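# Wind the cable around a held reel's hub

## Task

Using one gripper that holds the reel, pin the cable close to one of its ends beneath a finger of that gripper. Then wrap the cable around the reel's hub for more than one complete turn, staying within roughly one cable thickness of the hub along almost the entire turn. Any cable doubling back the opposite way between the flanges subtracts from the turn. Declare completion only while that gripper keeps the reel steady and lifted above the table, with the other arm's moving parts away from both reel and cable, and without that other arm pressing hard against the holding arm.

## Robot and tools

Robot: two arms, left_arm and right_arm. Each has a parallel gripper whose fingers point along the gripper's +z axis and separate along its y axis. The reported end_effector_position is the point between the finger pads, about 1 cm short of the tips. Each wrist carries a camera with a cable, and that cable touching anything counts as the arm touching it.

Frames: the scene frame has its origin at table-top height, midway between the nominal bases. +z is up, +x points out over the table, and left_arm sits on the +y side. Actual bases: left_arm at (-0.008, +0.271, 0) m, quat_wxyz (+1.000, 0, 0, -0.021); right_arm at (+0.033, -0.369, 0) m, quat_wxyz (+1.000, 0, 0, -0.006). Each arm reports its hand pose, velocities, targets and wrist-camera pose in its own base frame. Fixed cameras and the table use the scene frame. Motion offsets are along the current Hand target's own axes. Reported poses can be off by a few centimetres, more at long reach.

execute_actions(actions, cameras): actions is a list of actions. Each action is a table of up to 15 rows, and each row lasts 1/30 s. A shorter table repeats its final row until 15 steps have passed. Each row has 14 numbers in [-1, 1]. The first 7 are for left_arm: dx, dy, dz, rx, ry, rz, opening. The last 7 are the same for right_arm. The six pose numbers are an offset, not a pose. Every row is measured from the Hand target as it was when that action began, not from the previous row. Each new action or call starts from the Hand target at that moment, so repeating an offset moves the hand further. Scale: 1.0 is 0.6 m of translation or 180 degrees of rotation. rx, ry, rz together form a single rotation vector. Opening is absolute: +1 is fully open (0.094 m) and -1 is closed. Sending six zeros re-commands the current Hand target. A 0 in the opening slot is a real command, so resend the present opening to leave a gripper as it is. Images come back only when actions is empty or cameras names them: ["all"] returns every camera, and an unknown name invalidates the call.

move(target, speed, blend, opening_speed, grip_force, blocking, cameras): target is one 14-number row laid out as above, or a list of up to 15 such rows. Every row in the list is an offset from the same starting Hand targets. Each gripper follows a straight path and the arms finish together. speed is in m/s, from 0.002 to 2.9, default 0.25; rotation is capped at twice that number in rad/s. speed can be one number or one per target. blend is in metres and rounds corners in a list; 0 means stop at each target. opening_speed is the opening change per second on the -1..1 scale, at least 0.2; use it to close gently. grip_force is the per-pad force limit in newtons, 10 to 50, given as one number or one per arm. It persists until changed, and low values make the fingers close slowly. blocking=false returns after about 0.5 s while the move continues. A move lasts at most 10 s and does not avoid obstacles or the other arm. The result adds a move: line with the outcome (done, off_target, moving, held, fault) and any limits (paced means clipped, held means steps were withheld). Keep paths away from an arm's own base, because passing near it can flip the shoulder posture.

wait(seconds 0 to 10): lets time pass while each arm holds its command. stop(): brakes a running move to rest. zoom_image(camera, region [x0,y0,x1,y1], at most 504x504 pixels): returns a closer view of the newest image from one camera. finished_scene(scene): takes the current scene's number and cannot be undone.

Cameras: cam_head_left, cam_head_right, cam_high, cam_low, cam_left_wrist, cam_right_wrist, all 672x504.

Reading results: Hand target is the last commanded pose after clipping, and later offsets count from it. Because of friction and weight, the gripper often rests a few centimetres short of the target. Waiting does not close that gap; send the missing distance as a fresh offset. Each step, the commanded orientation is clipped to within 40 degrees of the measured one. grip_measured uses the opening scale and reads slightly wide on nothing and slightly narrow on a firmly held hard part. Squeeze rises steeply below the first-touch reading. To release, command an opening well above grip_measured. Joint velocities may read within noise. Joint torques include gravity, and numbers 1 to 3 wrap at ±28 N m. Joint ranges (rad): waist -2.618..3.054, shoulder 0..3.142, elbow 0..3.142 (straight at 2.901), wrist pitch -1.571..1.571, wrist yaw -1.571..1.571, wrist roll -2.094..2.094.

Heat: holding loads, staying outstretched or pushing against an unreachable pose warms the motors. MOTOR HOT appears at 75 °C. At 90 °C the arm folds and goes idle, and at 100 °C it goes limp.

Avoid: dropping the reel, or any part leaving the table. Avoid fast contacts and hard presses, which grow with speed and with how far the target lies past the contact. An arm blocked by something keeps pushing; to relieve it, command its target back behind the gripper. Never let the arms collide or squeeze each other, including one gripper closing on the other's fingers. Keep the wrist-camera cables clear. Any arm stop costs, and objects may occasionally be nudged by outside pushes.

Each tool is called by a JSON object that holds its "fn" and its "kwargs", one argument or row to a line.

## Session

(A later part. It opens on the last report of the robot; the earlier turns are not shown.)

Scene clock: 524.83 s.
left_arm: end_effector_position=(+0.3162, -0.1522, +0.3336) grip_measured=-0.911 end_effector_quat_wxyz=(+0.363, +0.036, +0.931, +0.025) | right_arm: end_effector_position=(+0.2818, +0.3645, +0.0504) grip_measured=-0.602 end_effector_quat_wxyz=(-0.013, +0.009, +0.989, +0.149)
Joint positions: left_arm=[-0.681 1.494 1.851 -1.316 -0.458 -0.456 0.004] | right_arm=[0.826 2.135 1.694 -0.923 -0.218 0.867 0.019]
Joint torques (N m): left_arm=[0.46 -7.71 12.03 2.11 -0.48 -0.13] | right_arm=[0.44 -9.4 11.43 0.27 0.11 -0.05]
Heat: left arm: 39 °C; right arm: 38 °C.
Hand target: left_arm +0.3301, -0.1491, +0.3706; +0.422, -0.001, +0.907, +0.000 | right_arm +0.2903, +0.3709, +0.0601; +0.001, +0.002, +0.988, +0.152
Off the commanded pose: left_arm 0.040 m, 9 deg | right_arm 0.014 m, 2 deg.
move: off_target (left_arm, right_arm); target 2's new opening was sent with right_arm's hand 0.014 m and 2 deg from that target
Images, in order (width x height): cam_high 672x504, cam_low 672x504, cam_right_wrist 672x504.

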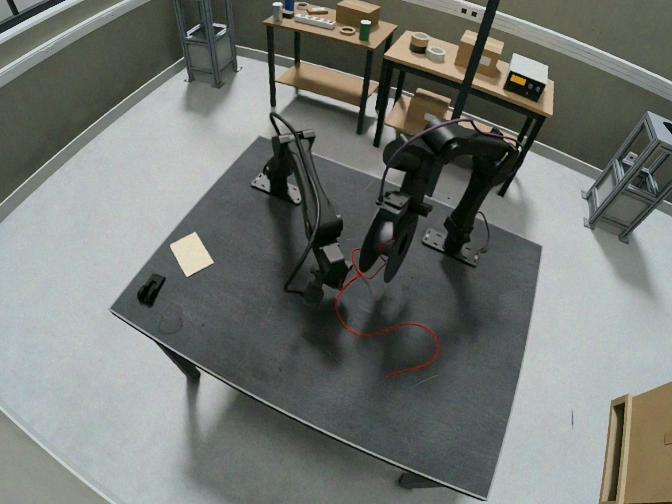

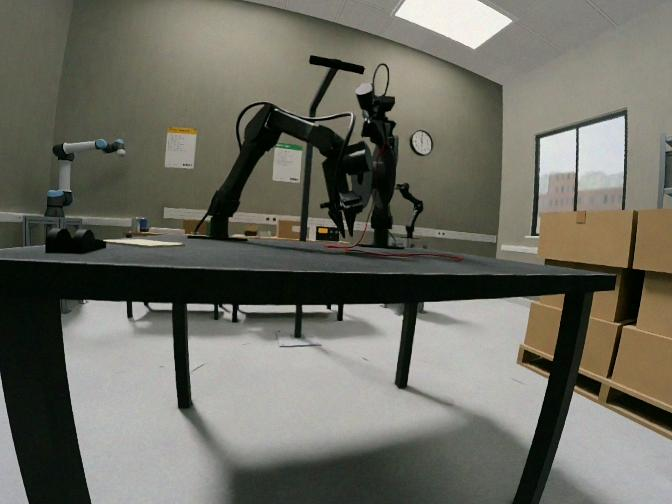

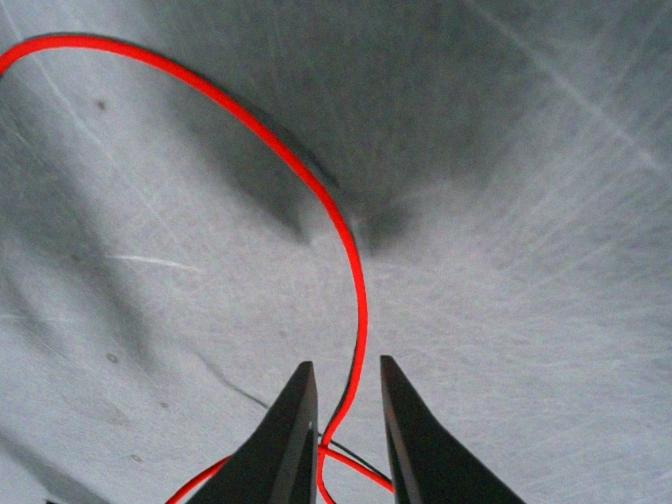

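{"fn": "move", "kwargs": {
  "target": [
    [0,0,0,0,0,0,-1,0,-0.008,0.07,0,0,0,-0.6],
    [0,0,0,0,0,0,-1,0,-0.008,0.095,0,0,0,-0.6]
  ],
  "speed": 0.06,
  "cameras": ["cam_right_wrist"]
}}

Scene clock: 527.27 s.
left_arm: end_effector_position=(+0.3162, -0.1522, +0.3336) grip_measured=-0.911 end_effector_quat_wxyz=(+0.363, +0.036, +0.931, +0.025) | right_arm: end_effector_position=(+0.2919, +0.3786, +0.0161) grip_measured=-0.602 end_effector_quat_wxyz=(-0.005, +0.009, +0.988, +0.155)
Joint positions: left_arm=[-0.681 1.494 1.851 -1.316 -0.458 -0.456 0.004] | right_arm=[0.832 2.22 1.687 -0.811 -0.214 0.873 0.019]
Joint torques (N m): left_arm=[0.49 -7.72 12.03 2.11 -0.49 -0.15] | right_arm=[0.62 -9.29 4.52 0.79 0.08 0.06]
Heat: left arm: 39 °C; right arm: 38 °C.
Hand target: left_arm +0.3301, -0.1491, +0.3706; +0.422, -0.001, +0.907, +0.000 | right_arm +0.2904, +0.3834, +0.0043; +0.001, +0.002, +0.988, +0.152
Off the commanded pose: left_arm 0.040 m, 9 deg | right_arm 0.013 m, 1 deg.
move: off_target (left_arm, right_arm)
Images, in order (width x height): cam_right_wrist 672x504.

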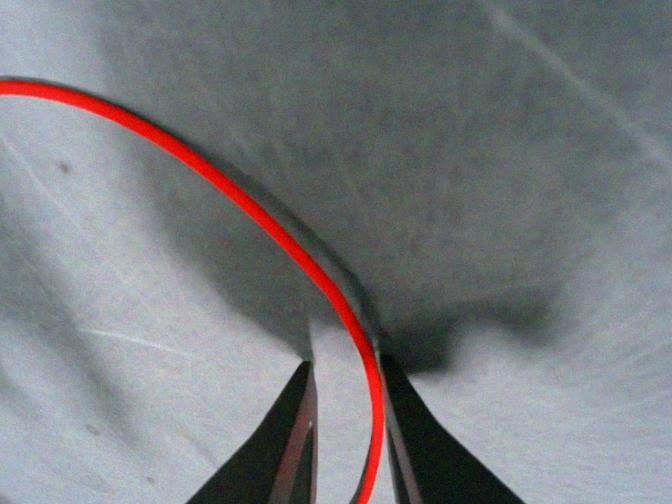

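Touching the table. Close while lightly pressing.

{"fn": "move", "kwargs": {
  "target": [
    [0,0,0,0,0,0,-1,0,-0.005,0.01,0.0,0,0,-0.8],
    [0,0,0,0,0,0,-1,0,-0.008,0.02,0,0,0,-0.8],
    [0,0,0,0,0,0,-1,0,-0.008,0.02,0,0,0,-1]
  ],
  "opening_speed": 0.4,
  "speed": 0.05,
  "cameras": ["cam_right_wrist"]
}}

Scene clock: 530.73 s.
left_arm: end_effector_position=(+0.3162, -0.1522, +0.3336) grip_measured=-0.911 end_effector_quat_wxyz=(+0.363, +0.036, +0.931, +0.025) | right_arm: end_effector_position=(+0.2936, +0.3836, +0.0130) grip_measured=-0.971 end_effector_quat_wxyz=(-0.001, +0.006, +0.986, +0.169)
Joint positions: left_arm=[-0.681 1.494 1.851 -1.316 -0.458 -0.456 0.004] | right_arm=[0.832 2.22 1.665 -0.762 -0.226 0.873 0.001]
Joint torques (N m): left_arm=[0.49 -7.71 12.03 2.11 -0.48 -0.14] | right_arm=[0.61 -8.51 3.73 0.8 0.06 0.03]
Heat: left arm: 39 °C; right arm: 38 °C.
Hand target: left_arm +0.3301, -0.1491, +0.3706; +0.422, -0.001, +0.907, +0.000 | right_arm +0.2904, +0.3825, -0.0086; +0.001, +0.002, +0.988, +0.152
Off the commanded pose: left_arm 0.040 m, 9 deg | right_arm 0.022 m, 2 deg.
move: off_target (left_arm, right_arm); target 3's new opening was sent with right_arm's hand 0.022 m and 2 deg from that target
Images, in order (width x height): cam_right_wrist 672x504.

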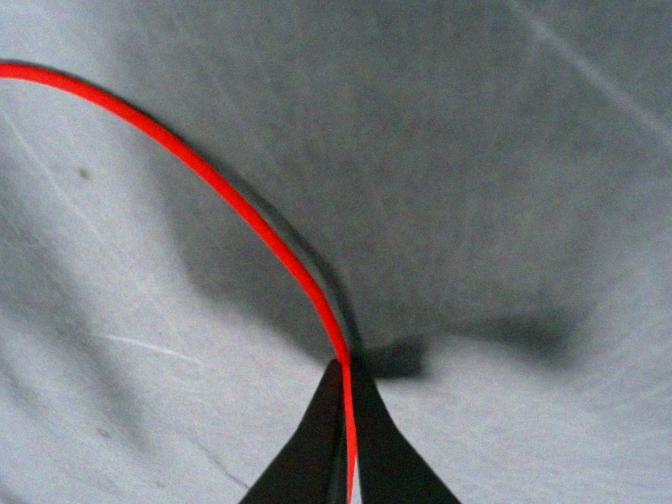

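{"fn": "move", "kwargs": {
  "target": [
    [0,0,0,0,0,0,-1,0.067,-0.067,-0.248,-0.15,-0.15,-0.21,-1],
    [0,0,0,0,0,0,-1,0.067,-0.067,-0.248,-0.3125,-0.3125,-0.426,-1],
    [0,0,0,0,0,0,-1,0.35,0.003,-0.192,-0.3125,-0.3125,-0.426,-1]
  ],
  "speed": 0.2,
  "cameras": ["cam_right_wrist","cam_high","cam_low","cam_left_wrist","cam_head_left"]
}}

Scene clock: 539.53 s.
left_arm: end_effector_position=(+0.3162, -0.1522, +0.3336) grip_measured=-0.911 end_effector_quat_wxyz=(+0.363, +0.036, +0.931, +0.025) | right_arm: end_effector_position=(+0.0765, +0.3414, +0.0522) grip_measured=-0.972 end_effector_quat_wxyz=(+0.395, -0.537, +0.589, +0.457)
Joint positions: left_arm=[-0.681 1.494 1.851 -1.316 -0.458 -0.456 0.004] | right_arm=[1.116 1.841 0.145 1.388 -0.462 -0.022 0.001]
Joint torques (N m): left_arm=[0.49 -7.71 12.01 2.11 -0.48 -0.13] | right_arm=[0.57 -6.49 1.37 3.12 -0.01 -0.22]
Heat: left arm: 39 °C; right arm: 39 °C.
Hand target: left_arm +0.3301, -0.1491, +0.3706; +0.422, -0.001, +0.907, +0.000 | right_arm +0.0802, +0.3506, +0.1016; +0.502, -0.499, +0.501, +0.499
Off the commanded pose: left_arm 0.040 m, 9 deg | right_arm 0.050 m, 17 deg.
joint sent to its limit (right arm) — joint 4 (wrist pitch), upper limit. The joint targets are off in position and orientation.
move: off_target (left_arm, right_arm)
Images, in order (width x height): cam_head_left 672x504, cam_high 672x504, cam_low 672x504, cam_left_wrist 672x504, cam_right_wrist 672x504.

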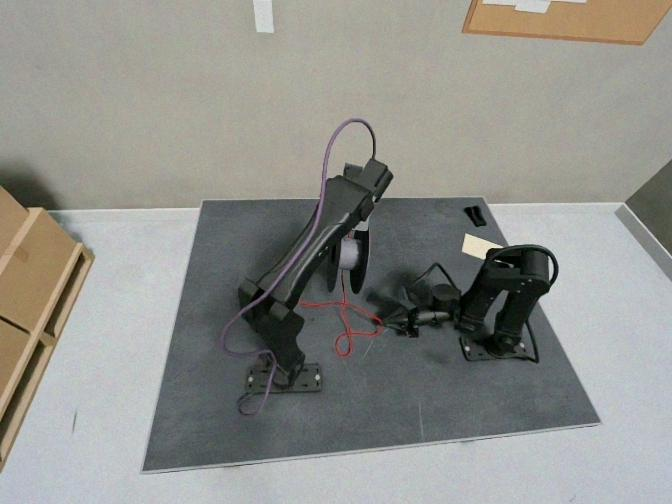

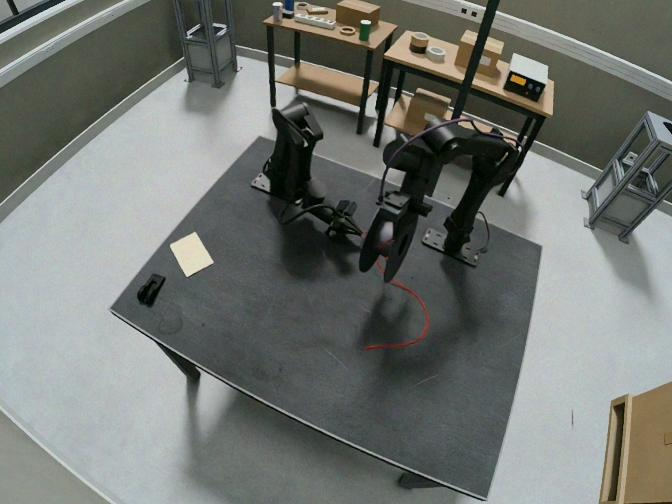

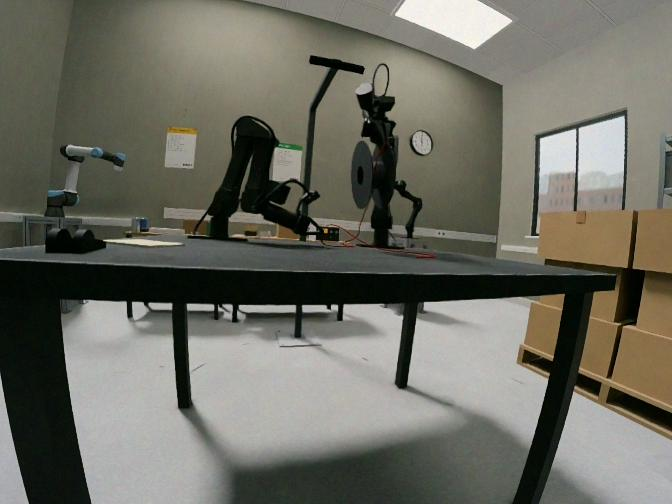

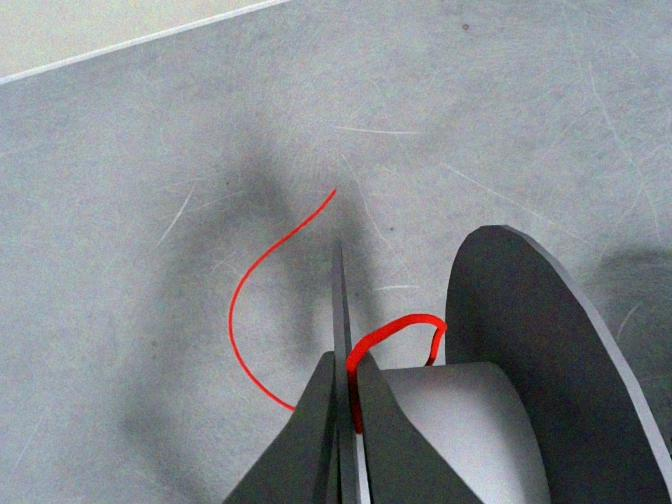

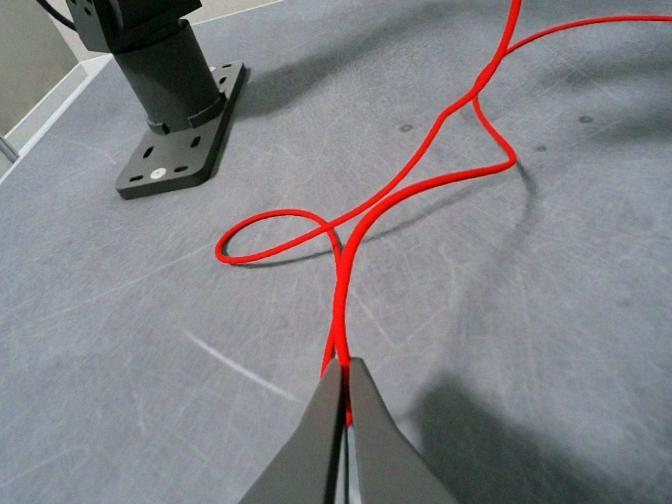

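{"fn": "move", "kwargs": {
  "target": [
    [0,0,0,0,0,0,-1,-0.047,0.034,0.166,0,0,0,-1],
    [0,0,0,0,0,0,-1,-0.23,0.10,0.166,0,0,0,-1]
  ],
  "speed": 0.15,
  "cameras": ["cam_right_wrist","cam_high","cam_low","cam_left_wrist","cam_head_left"]
}}

{"fn": "zoom_image", "kwargs": {
  "camera": "cam_head_left",
  "region": [240, 160, 440, 350]
}}

{"fn": "zoom_image", "kwargs": {
  "camera": "cam_low",
  "region": [250, 80, 470, 280]
}}

Scene clock: 547.80 s.
left_arm: end_effector_position=(+0.3162, -0.1522, +0.3336) grip_measured=-0.911 end_effector_quat_wxyz=(+0.363, +0.036, +0.931, +0.025) | right_arm: end_effector_position=(+0.0148, +0.4457, +0.2148) grip_measured=-0.972 end_effector_quat_wxyz=(+0.485, -0.512, +0.504, +0.498)
Joint positions: left_arm=[-0.681 1.494 1.851 -1.316 -0.458 -0.456 0.004] | right_arm=[1.498 1.494 0.573 0.888 -0.094 0.002 0.001]
Joint torques (N m): left_arm=[0.47 -7.71 12.01 2.12 -0.48 -0.14] | right_arm=[0.38 -7.56 10.74 1.19 0.12 0.02]
Heat: left arm: 40 °C; right arm: 43 °C.
Hand target: left_arm +0.3301, -0.1491, +0.3706; +0.422, -0.001, +0.907, +0.000 | right_arm +0.0205, +0.4505, +0.2395; +0.502, -0.499, +0.501, +0.499
Off the commanded pose: left_arm 0.040 m, 9 deg | right_arm 0.026 m, 2 deg.
move: off_target (left_arm, right_arm)
Images, in order (width x height): cam_head_left 672x504, cam_high 672x504, cam_low 672x504, cam_left_wrist 672x504, cam_right_wrist 672x504.

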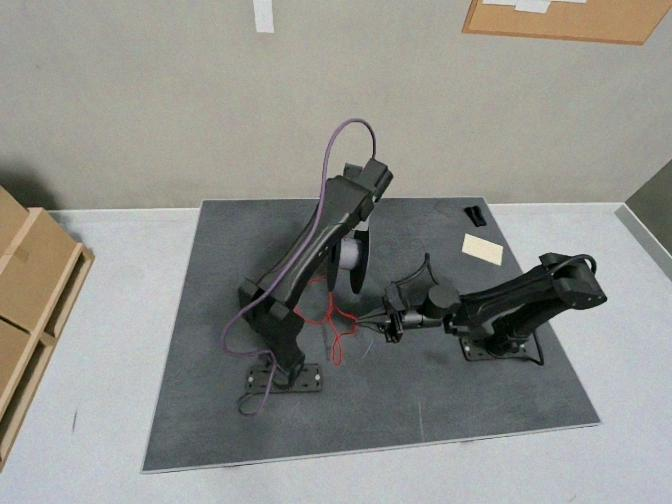

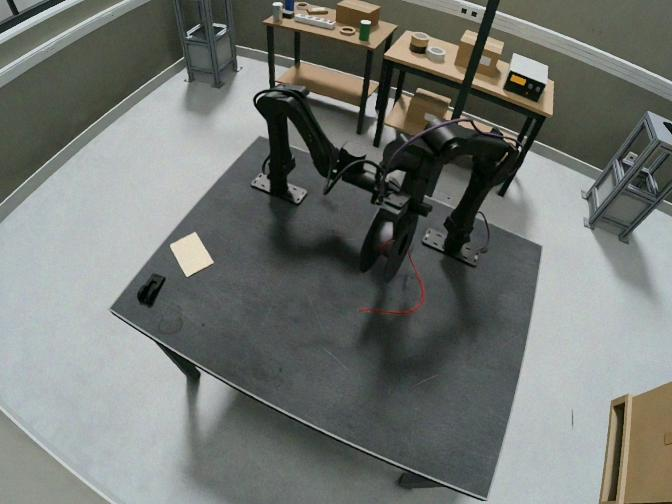

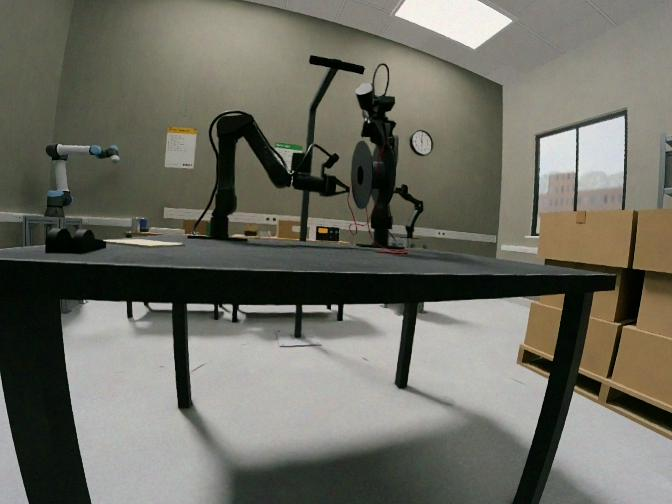

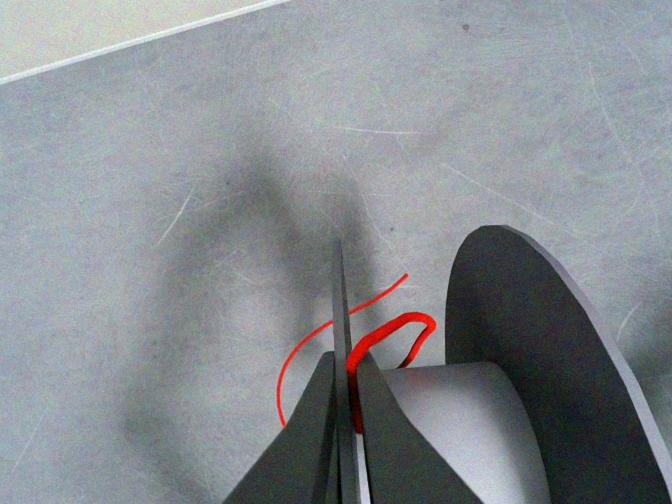

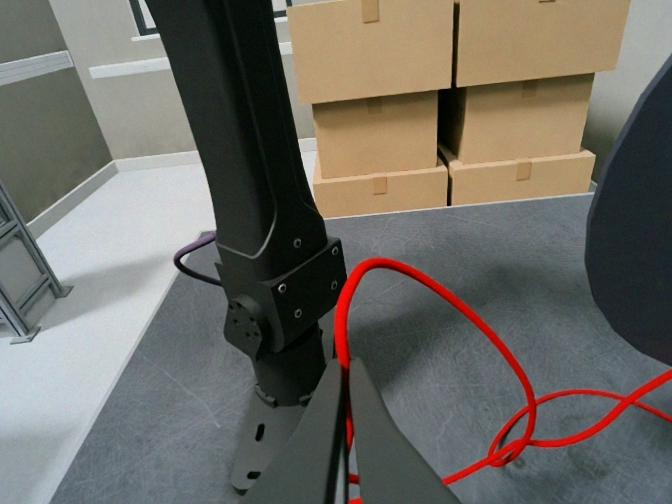

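Scaled by 2.520.

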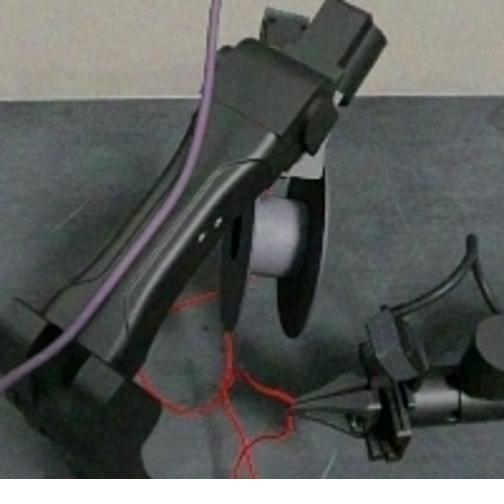

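Scaled by 2.291.

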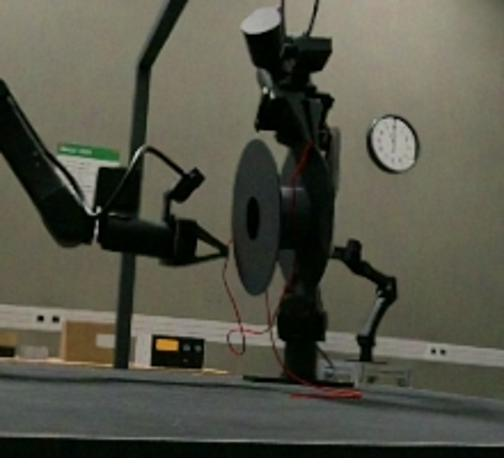

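{"fn": "zoom_image", "kwargs": {
  "camera": "cam_right_wrist",
  "region": [320, 240, 672, 504]
}}

Scaled by 1.432.

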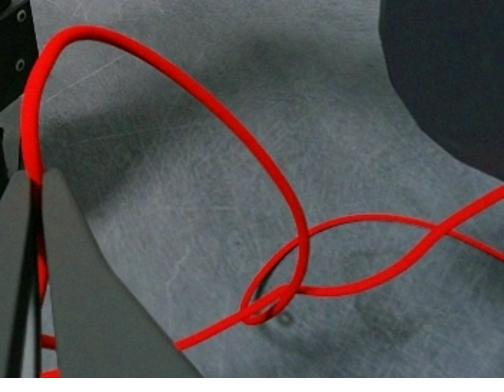

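{"fn": "move", "kwargs": {
  "target": [
    [0,0,0,0,0,0,-1,-0.1,-0.07,-0.19,0,0,0,-1],
    [0,0,0,0,0,0,-1,-0.3,-0.17,-0.2,0,0,0,-1]
  ],
  "speed": 0.12,
  "blend": 0.02,
  "cameras": ["cam_right_wrist","cam_high","cam_low","cam_left_wrist","cam_head_left"]
}}

{"fn": "zoom_image", "kwargs": {
  "camera": "cam_low",
  "region": [250, 80, 470, 280]
}}

{"fn": "zoom_image", "kwargs": {
  "camera": "cam_head_left",
  "region": [240, 160, 440, 350]
}}

Scene clock: 551.67 s.
left_arm: end_effector_position=(+0.3162, -0.1522, +0.3336) grip_measured=-0.911 end_effector_quat_wxyz=(+0.363, +0.036, +0.931, +0.025) | right_arm: end_effector_position=(+0.1260, +0.3335, +0.4007) grip_measured=-0.972 end_effector_quat_wxyz=(+0.495, -0.495, +0.511, +0.499)
Joint positions: left_arm=[-0.681 1.494 1.851 -1.316 -0.458 -0.456 0.004] | right_arm=[0.885 1.02 1.023 -0.019 -0.674 0.01 0.001]
Joint torques (N m): left_arm=[0.47 -7.71 12.01 2.12 -0.47 -0.14] | right_arm=[-0.4 -2.41 12.75 1.04 -0.12 -0.06]
Heat: left arm: 40 °C; right arm: 41 °C.
Hand target: left_arm +0.3301, -0.1491, +0.3706; +0.422, -0.001, +0.907, +0.000 | right_arm +0.1217, +0.3300, +0.4196; +0.502, -0.499, +0.501, +0.499
Off the commanded pose: left_arm 0.040 m, 9 deg | right_arm 0.020 m, 1 deg.
move: off_target (left_arm, right_arm)
Images, in order (width x height): cam_head_left 672x504, cam_high 672x504, cam_low 672x504, cam_left_wrist 672x504, cam_right_wrist 672x504.

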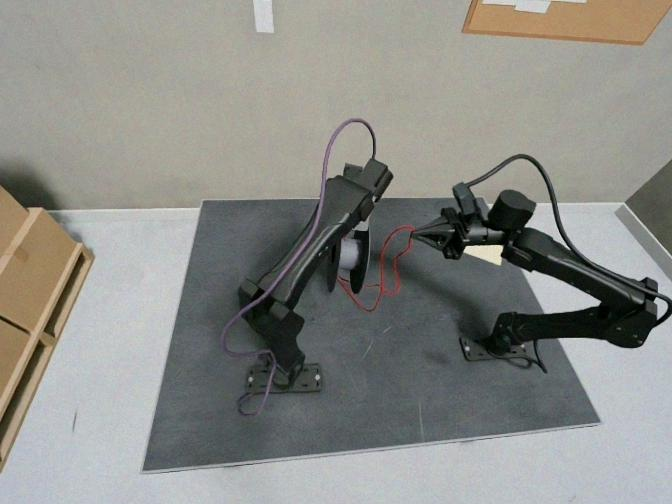

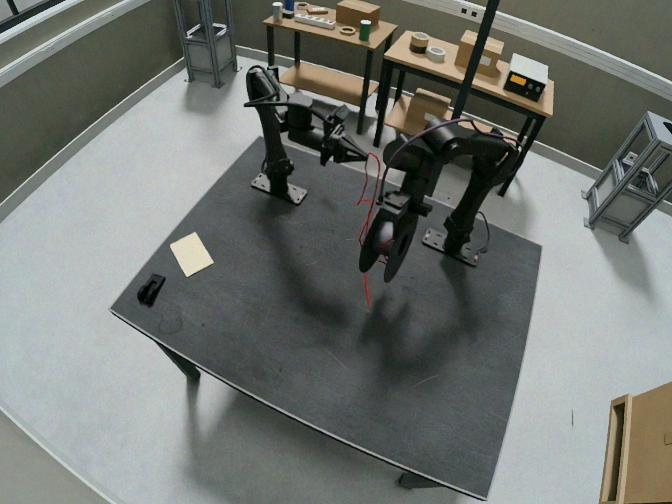

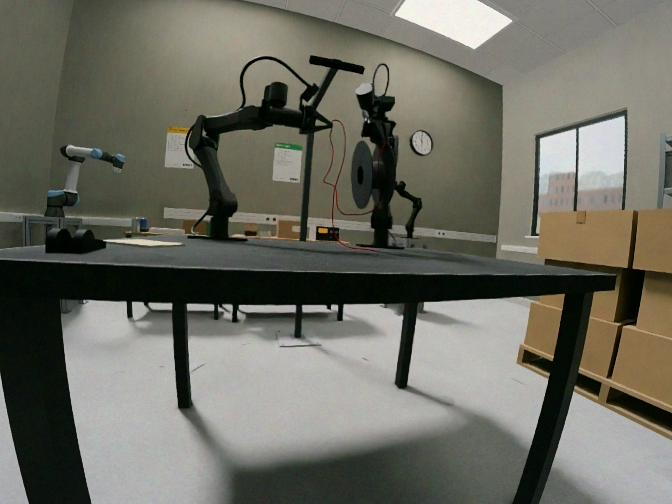

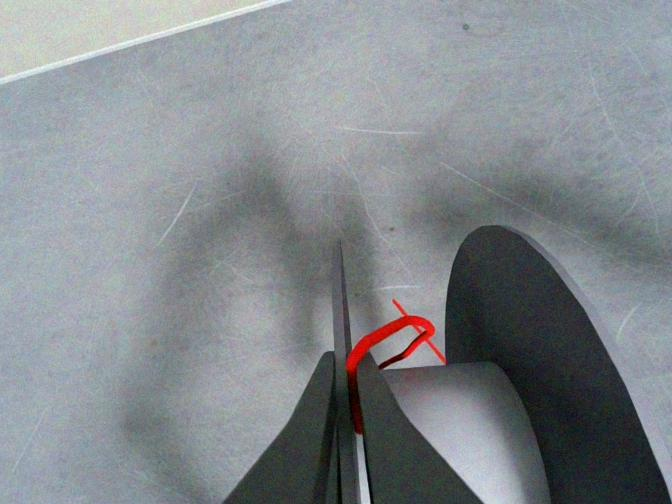

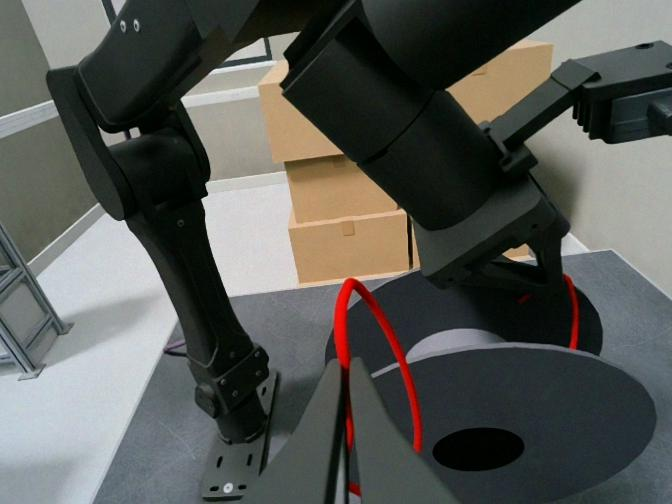

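Scaled by 2.291.

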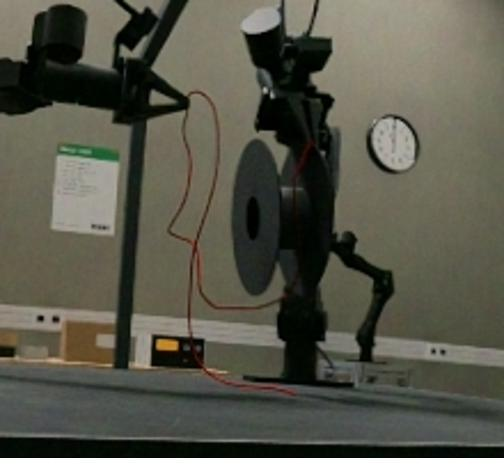

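Scaled by 2.520.

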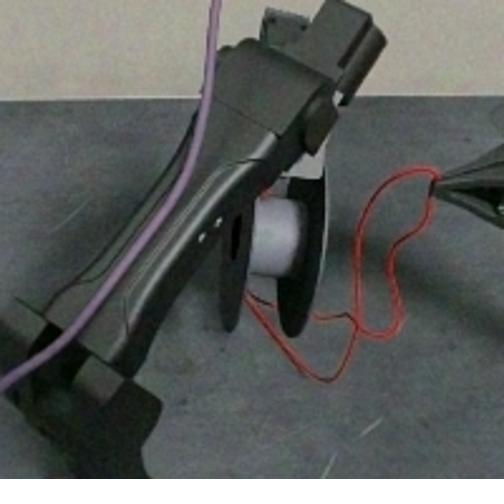

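{"fn": "move", "kwargs": {
  "target": [
    [0,0,0,0,0,0,-1,0.22,0.16,0,0,0,0,-1],
    [0,0,0,0,0,0,-1,0.2,0.2,0.19,0,0,0,-1],
    [0,0,0,0,0,0,-1,0.14,0.17,0.19,0,0,0,-1]
  ],
  "speed": 0.15,
  "blend": 0.02,
  "cameras": ["cam_right_wrist","cam_high","cam_low","cam_left_wrist","cam_head_left"]
}}

{"fn": "zoom_image", "kwargs": {
  "camera": "cam_low",
  "region": [250, 80, 470, 280]
}}

{"fn": "zoom_image", "kwargs": {
  "camera": "cam_head_left",
  "region": [240, 160, 440, 350]
}}

Scene clock: 555.10 s.
left_arm: end_effector_position=(+0.3162, -0.1522, +0.3336) grip_measured=-0.911 end_effector_quat_wxyz=(+0.363, +0.036, +0.931, +0.025) | right_arm: end_effector_position=(+0.0213, +0.4421, +0.3120) grip_measured=-0.972 end_effector_quat_wxyz=(+0.488, -0.505, +0.517, +0.490)
Joint positions: left_arm=[-0.681 1.494 1.851 -1.316 -0.458 -0.456 0.004] | right_arm=[1.493 1.282 0.848 0.391 -0.068 0.01 0.001]
Joint torques (N m): left_arm=[0.47 -7.71 12.03 2.11 -0.47 -0.14] | right_arm=[-0.31 -4.53 12.12 1.53 -0.1 -0.04]
Heat: left arm: 40 °C; right arm: 41 °C.
Hand target: left_arm +0.3301, -0.1491, +0.3706; +0.422, -0.001, +0.907, +0.000 | right_arm +0.0203, +0.4445, +0.3355; +0.502, -0.499, +0.501, +0.499
Off the commanded pose: left_arm 0.040 m, 9 deg | right_arm 0.024 m, 3 deg.
move: off_target (left_arm, right_arm)
Images, in order (width x height): cam_head_left 672x504, cam_high 672x504, cam_low 672x504, cam_left_wrist 672x504, cam_right_wrist 672x504.

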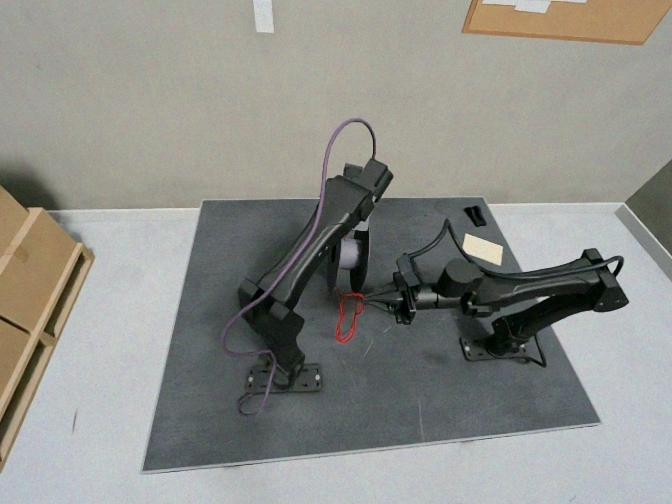

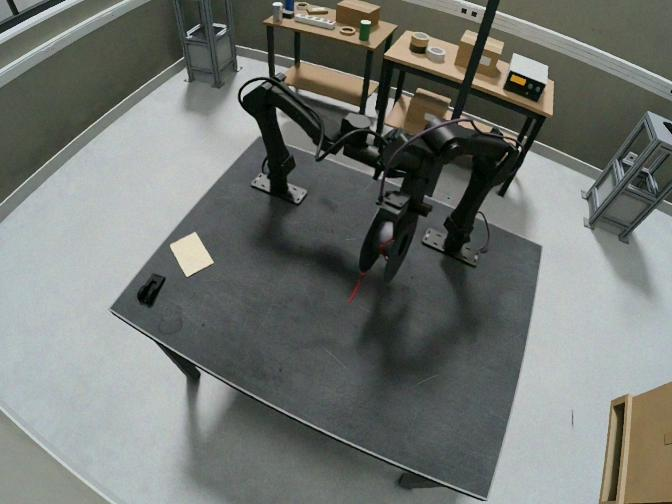

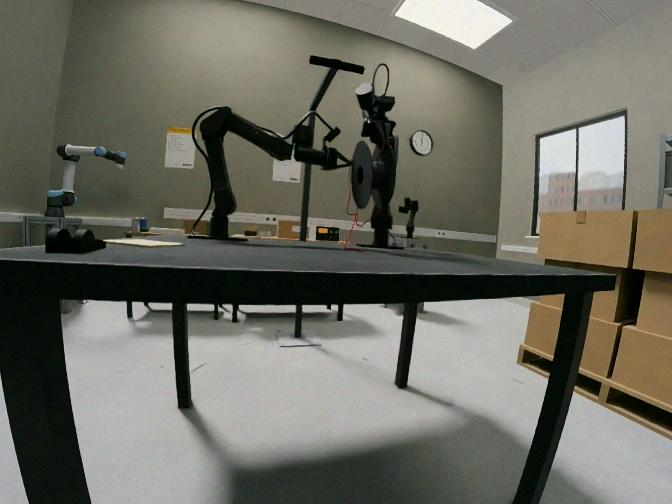

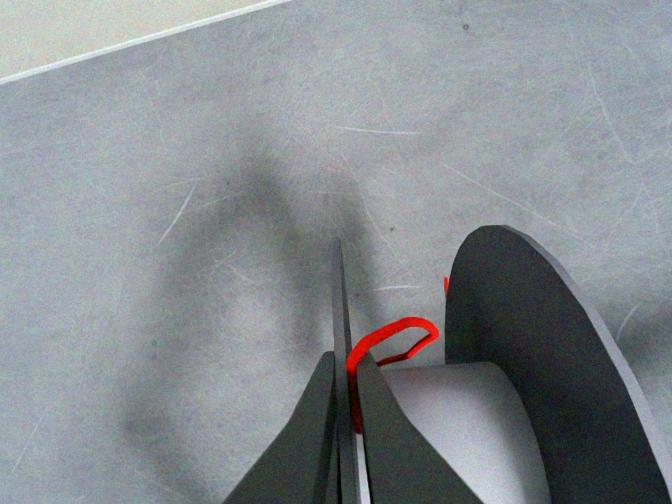

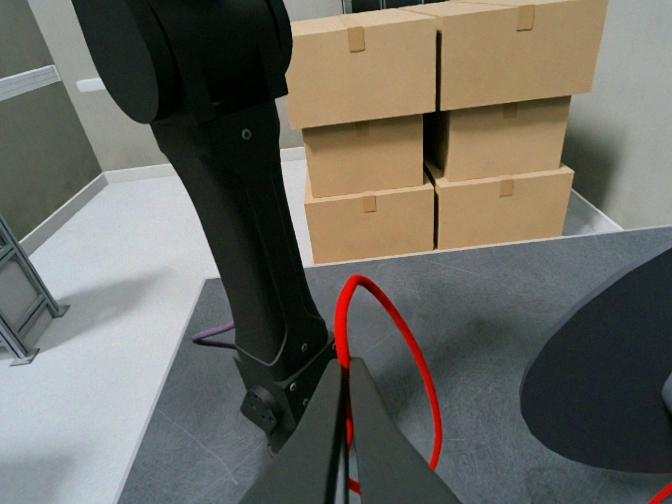

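Scaled by 2.291.

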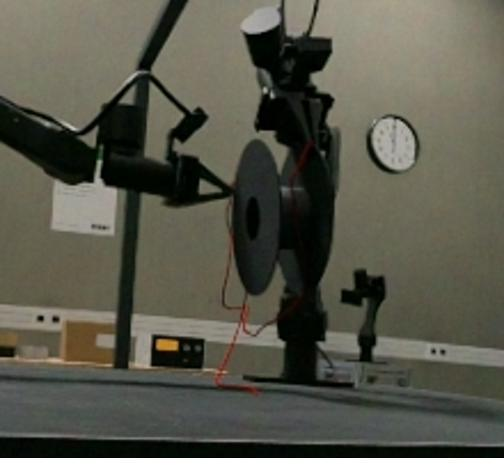

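Scaled by 2.520.

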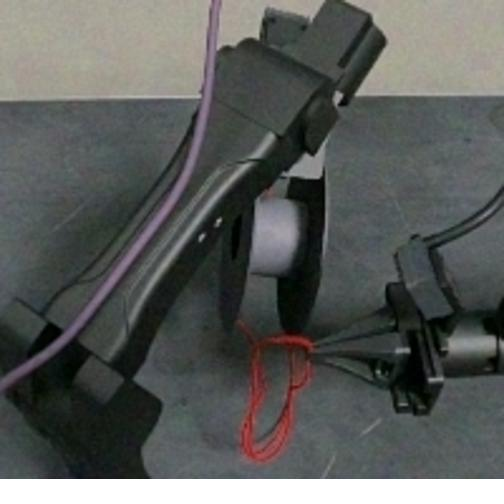

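{"fn": "move", "kwargs": {
  "target": [
    [0,0,0,0,0,0,-1,0,0,0.075,0,0,0,-1],
    [0,0,0,0,0,0,-1,-0.06,-0.02,0.075,0,0,0,-1]
  ],
  "speed": 0.12,
  "cameras": ["cam_right_wrist","cam_left_wrist","cam_head_left","cam_low"]
}}

{"fn": "zoom_image", "kwargs": {
  "camera": "cam_low",
  "region": [250, 80, 470, 280]
}}

{"fn": "zoom_image", "kwargs": {
  "camera": "cam_head_left",
  "region": [240, 160, 440, 350]
}}

Scene clock: 562.13 s.
left_arm: end_effector_position=(+0.3162, -0.1522, +0.3336) grip_measured=-0.911 end_effector_quat_wxyz=(+0.363, +0.036, +0.931, +0.025) | right_arm: end_effector_position=(+0.0342, +0.4886, +0.3547) grip_measured=-0.972 end_effector_quat_wxyz=(+0.498, -0.497, +0.508, +0.498)
Joint positions: left_arm=[-0.681 1.494 1.851 -1.316 -0.458 -0.456 0.004] | right_arm=[1.464 1.451 1.116 0.326 -0.095 0.01 0.001]
Joint torques (N m): left_arm=[0.49 -7.72 12.03 2.11 -0.47 -0.14] | right_arm=[-0.34 -5.68 12.55 1.2 -0.08 -0.12]
Heat: left arm: 40 °C; right arm: 40 °C.
Hand target: left_arm +0.3301, -0.1491, +0.3706; +0.422, -0.001, +0.907, +0.000 | right_arm +0.0325, +0.4894, +0.3715; +0.502, -0.499, +0.501, +0.499
Off the commanded pose: left_arm 0.040 m, 9 deg | right_arm 0.017 m, 1 deg.
move: off_target (left_arm, right_arm)
Images, in order (width x height): cam_head_left 672x504, cam_low 672x504, cam_left_wrist 672x504, cam_right_wrist 672x504.

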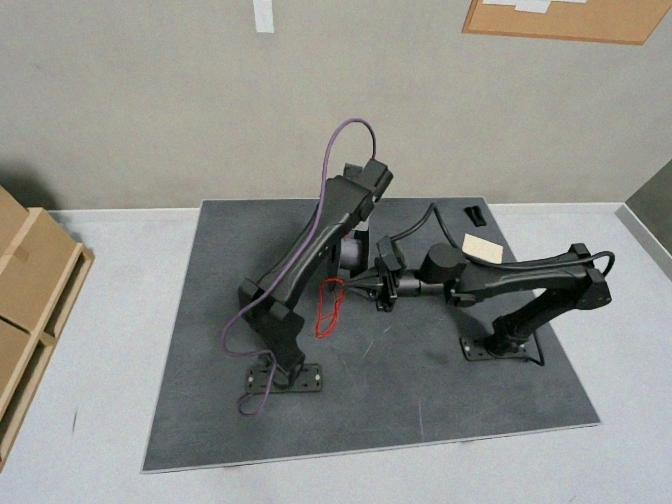

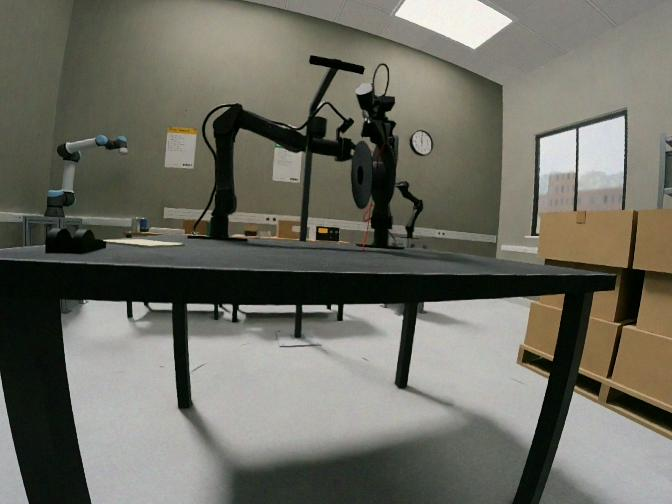

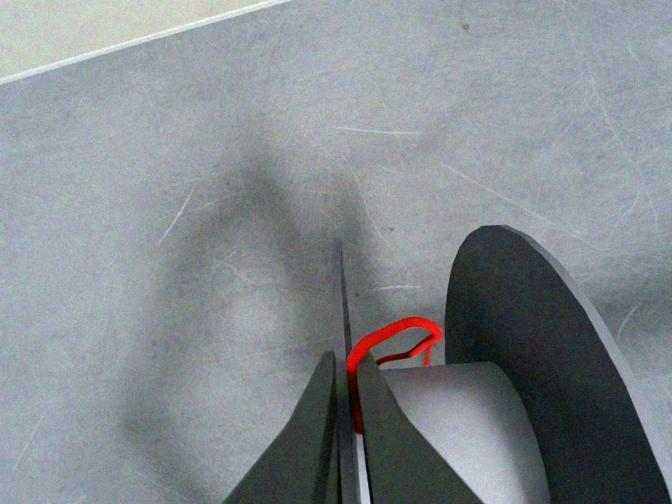

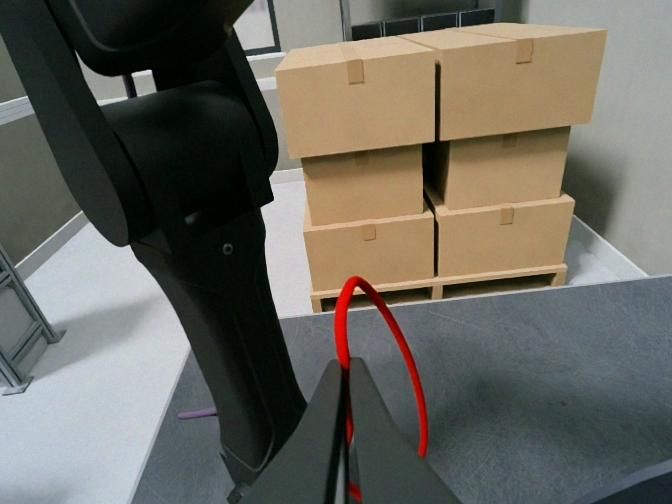

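Scaled by 2.291.

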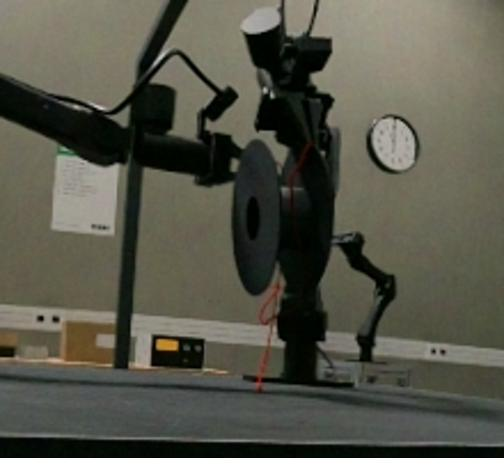

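Scaled by 2.520.

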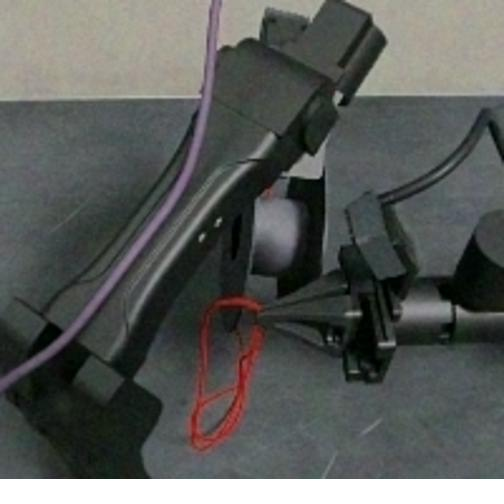

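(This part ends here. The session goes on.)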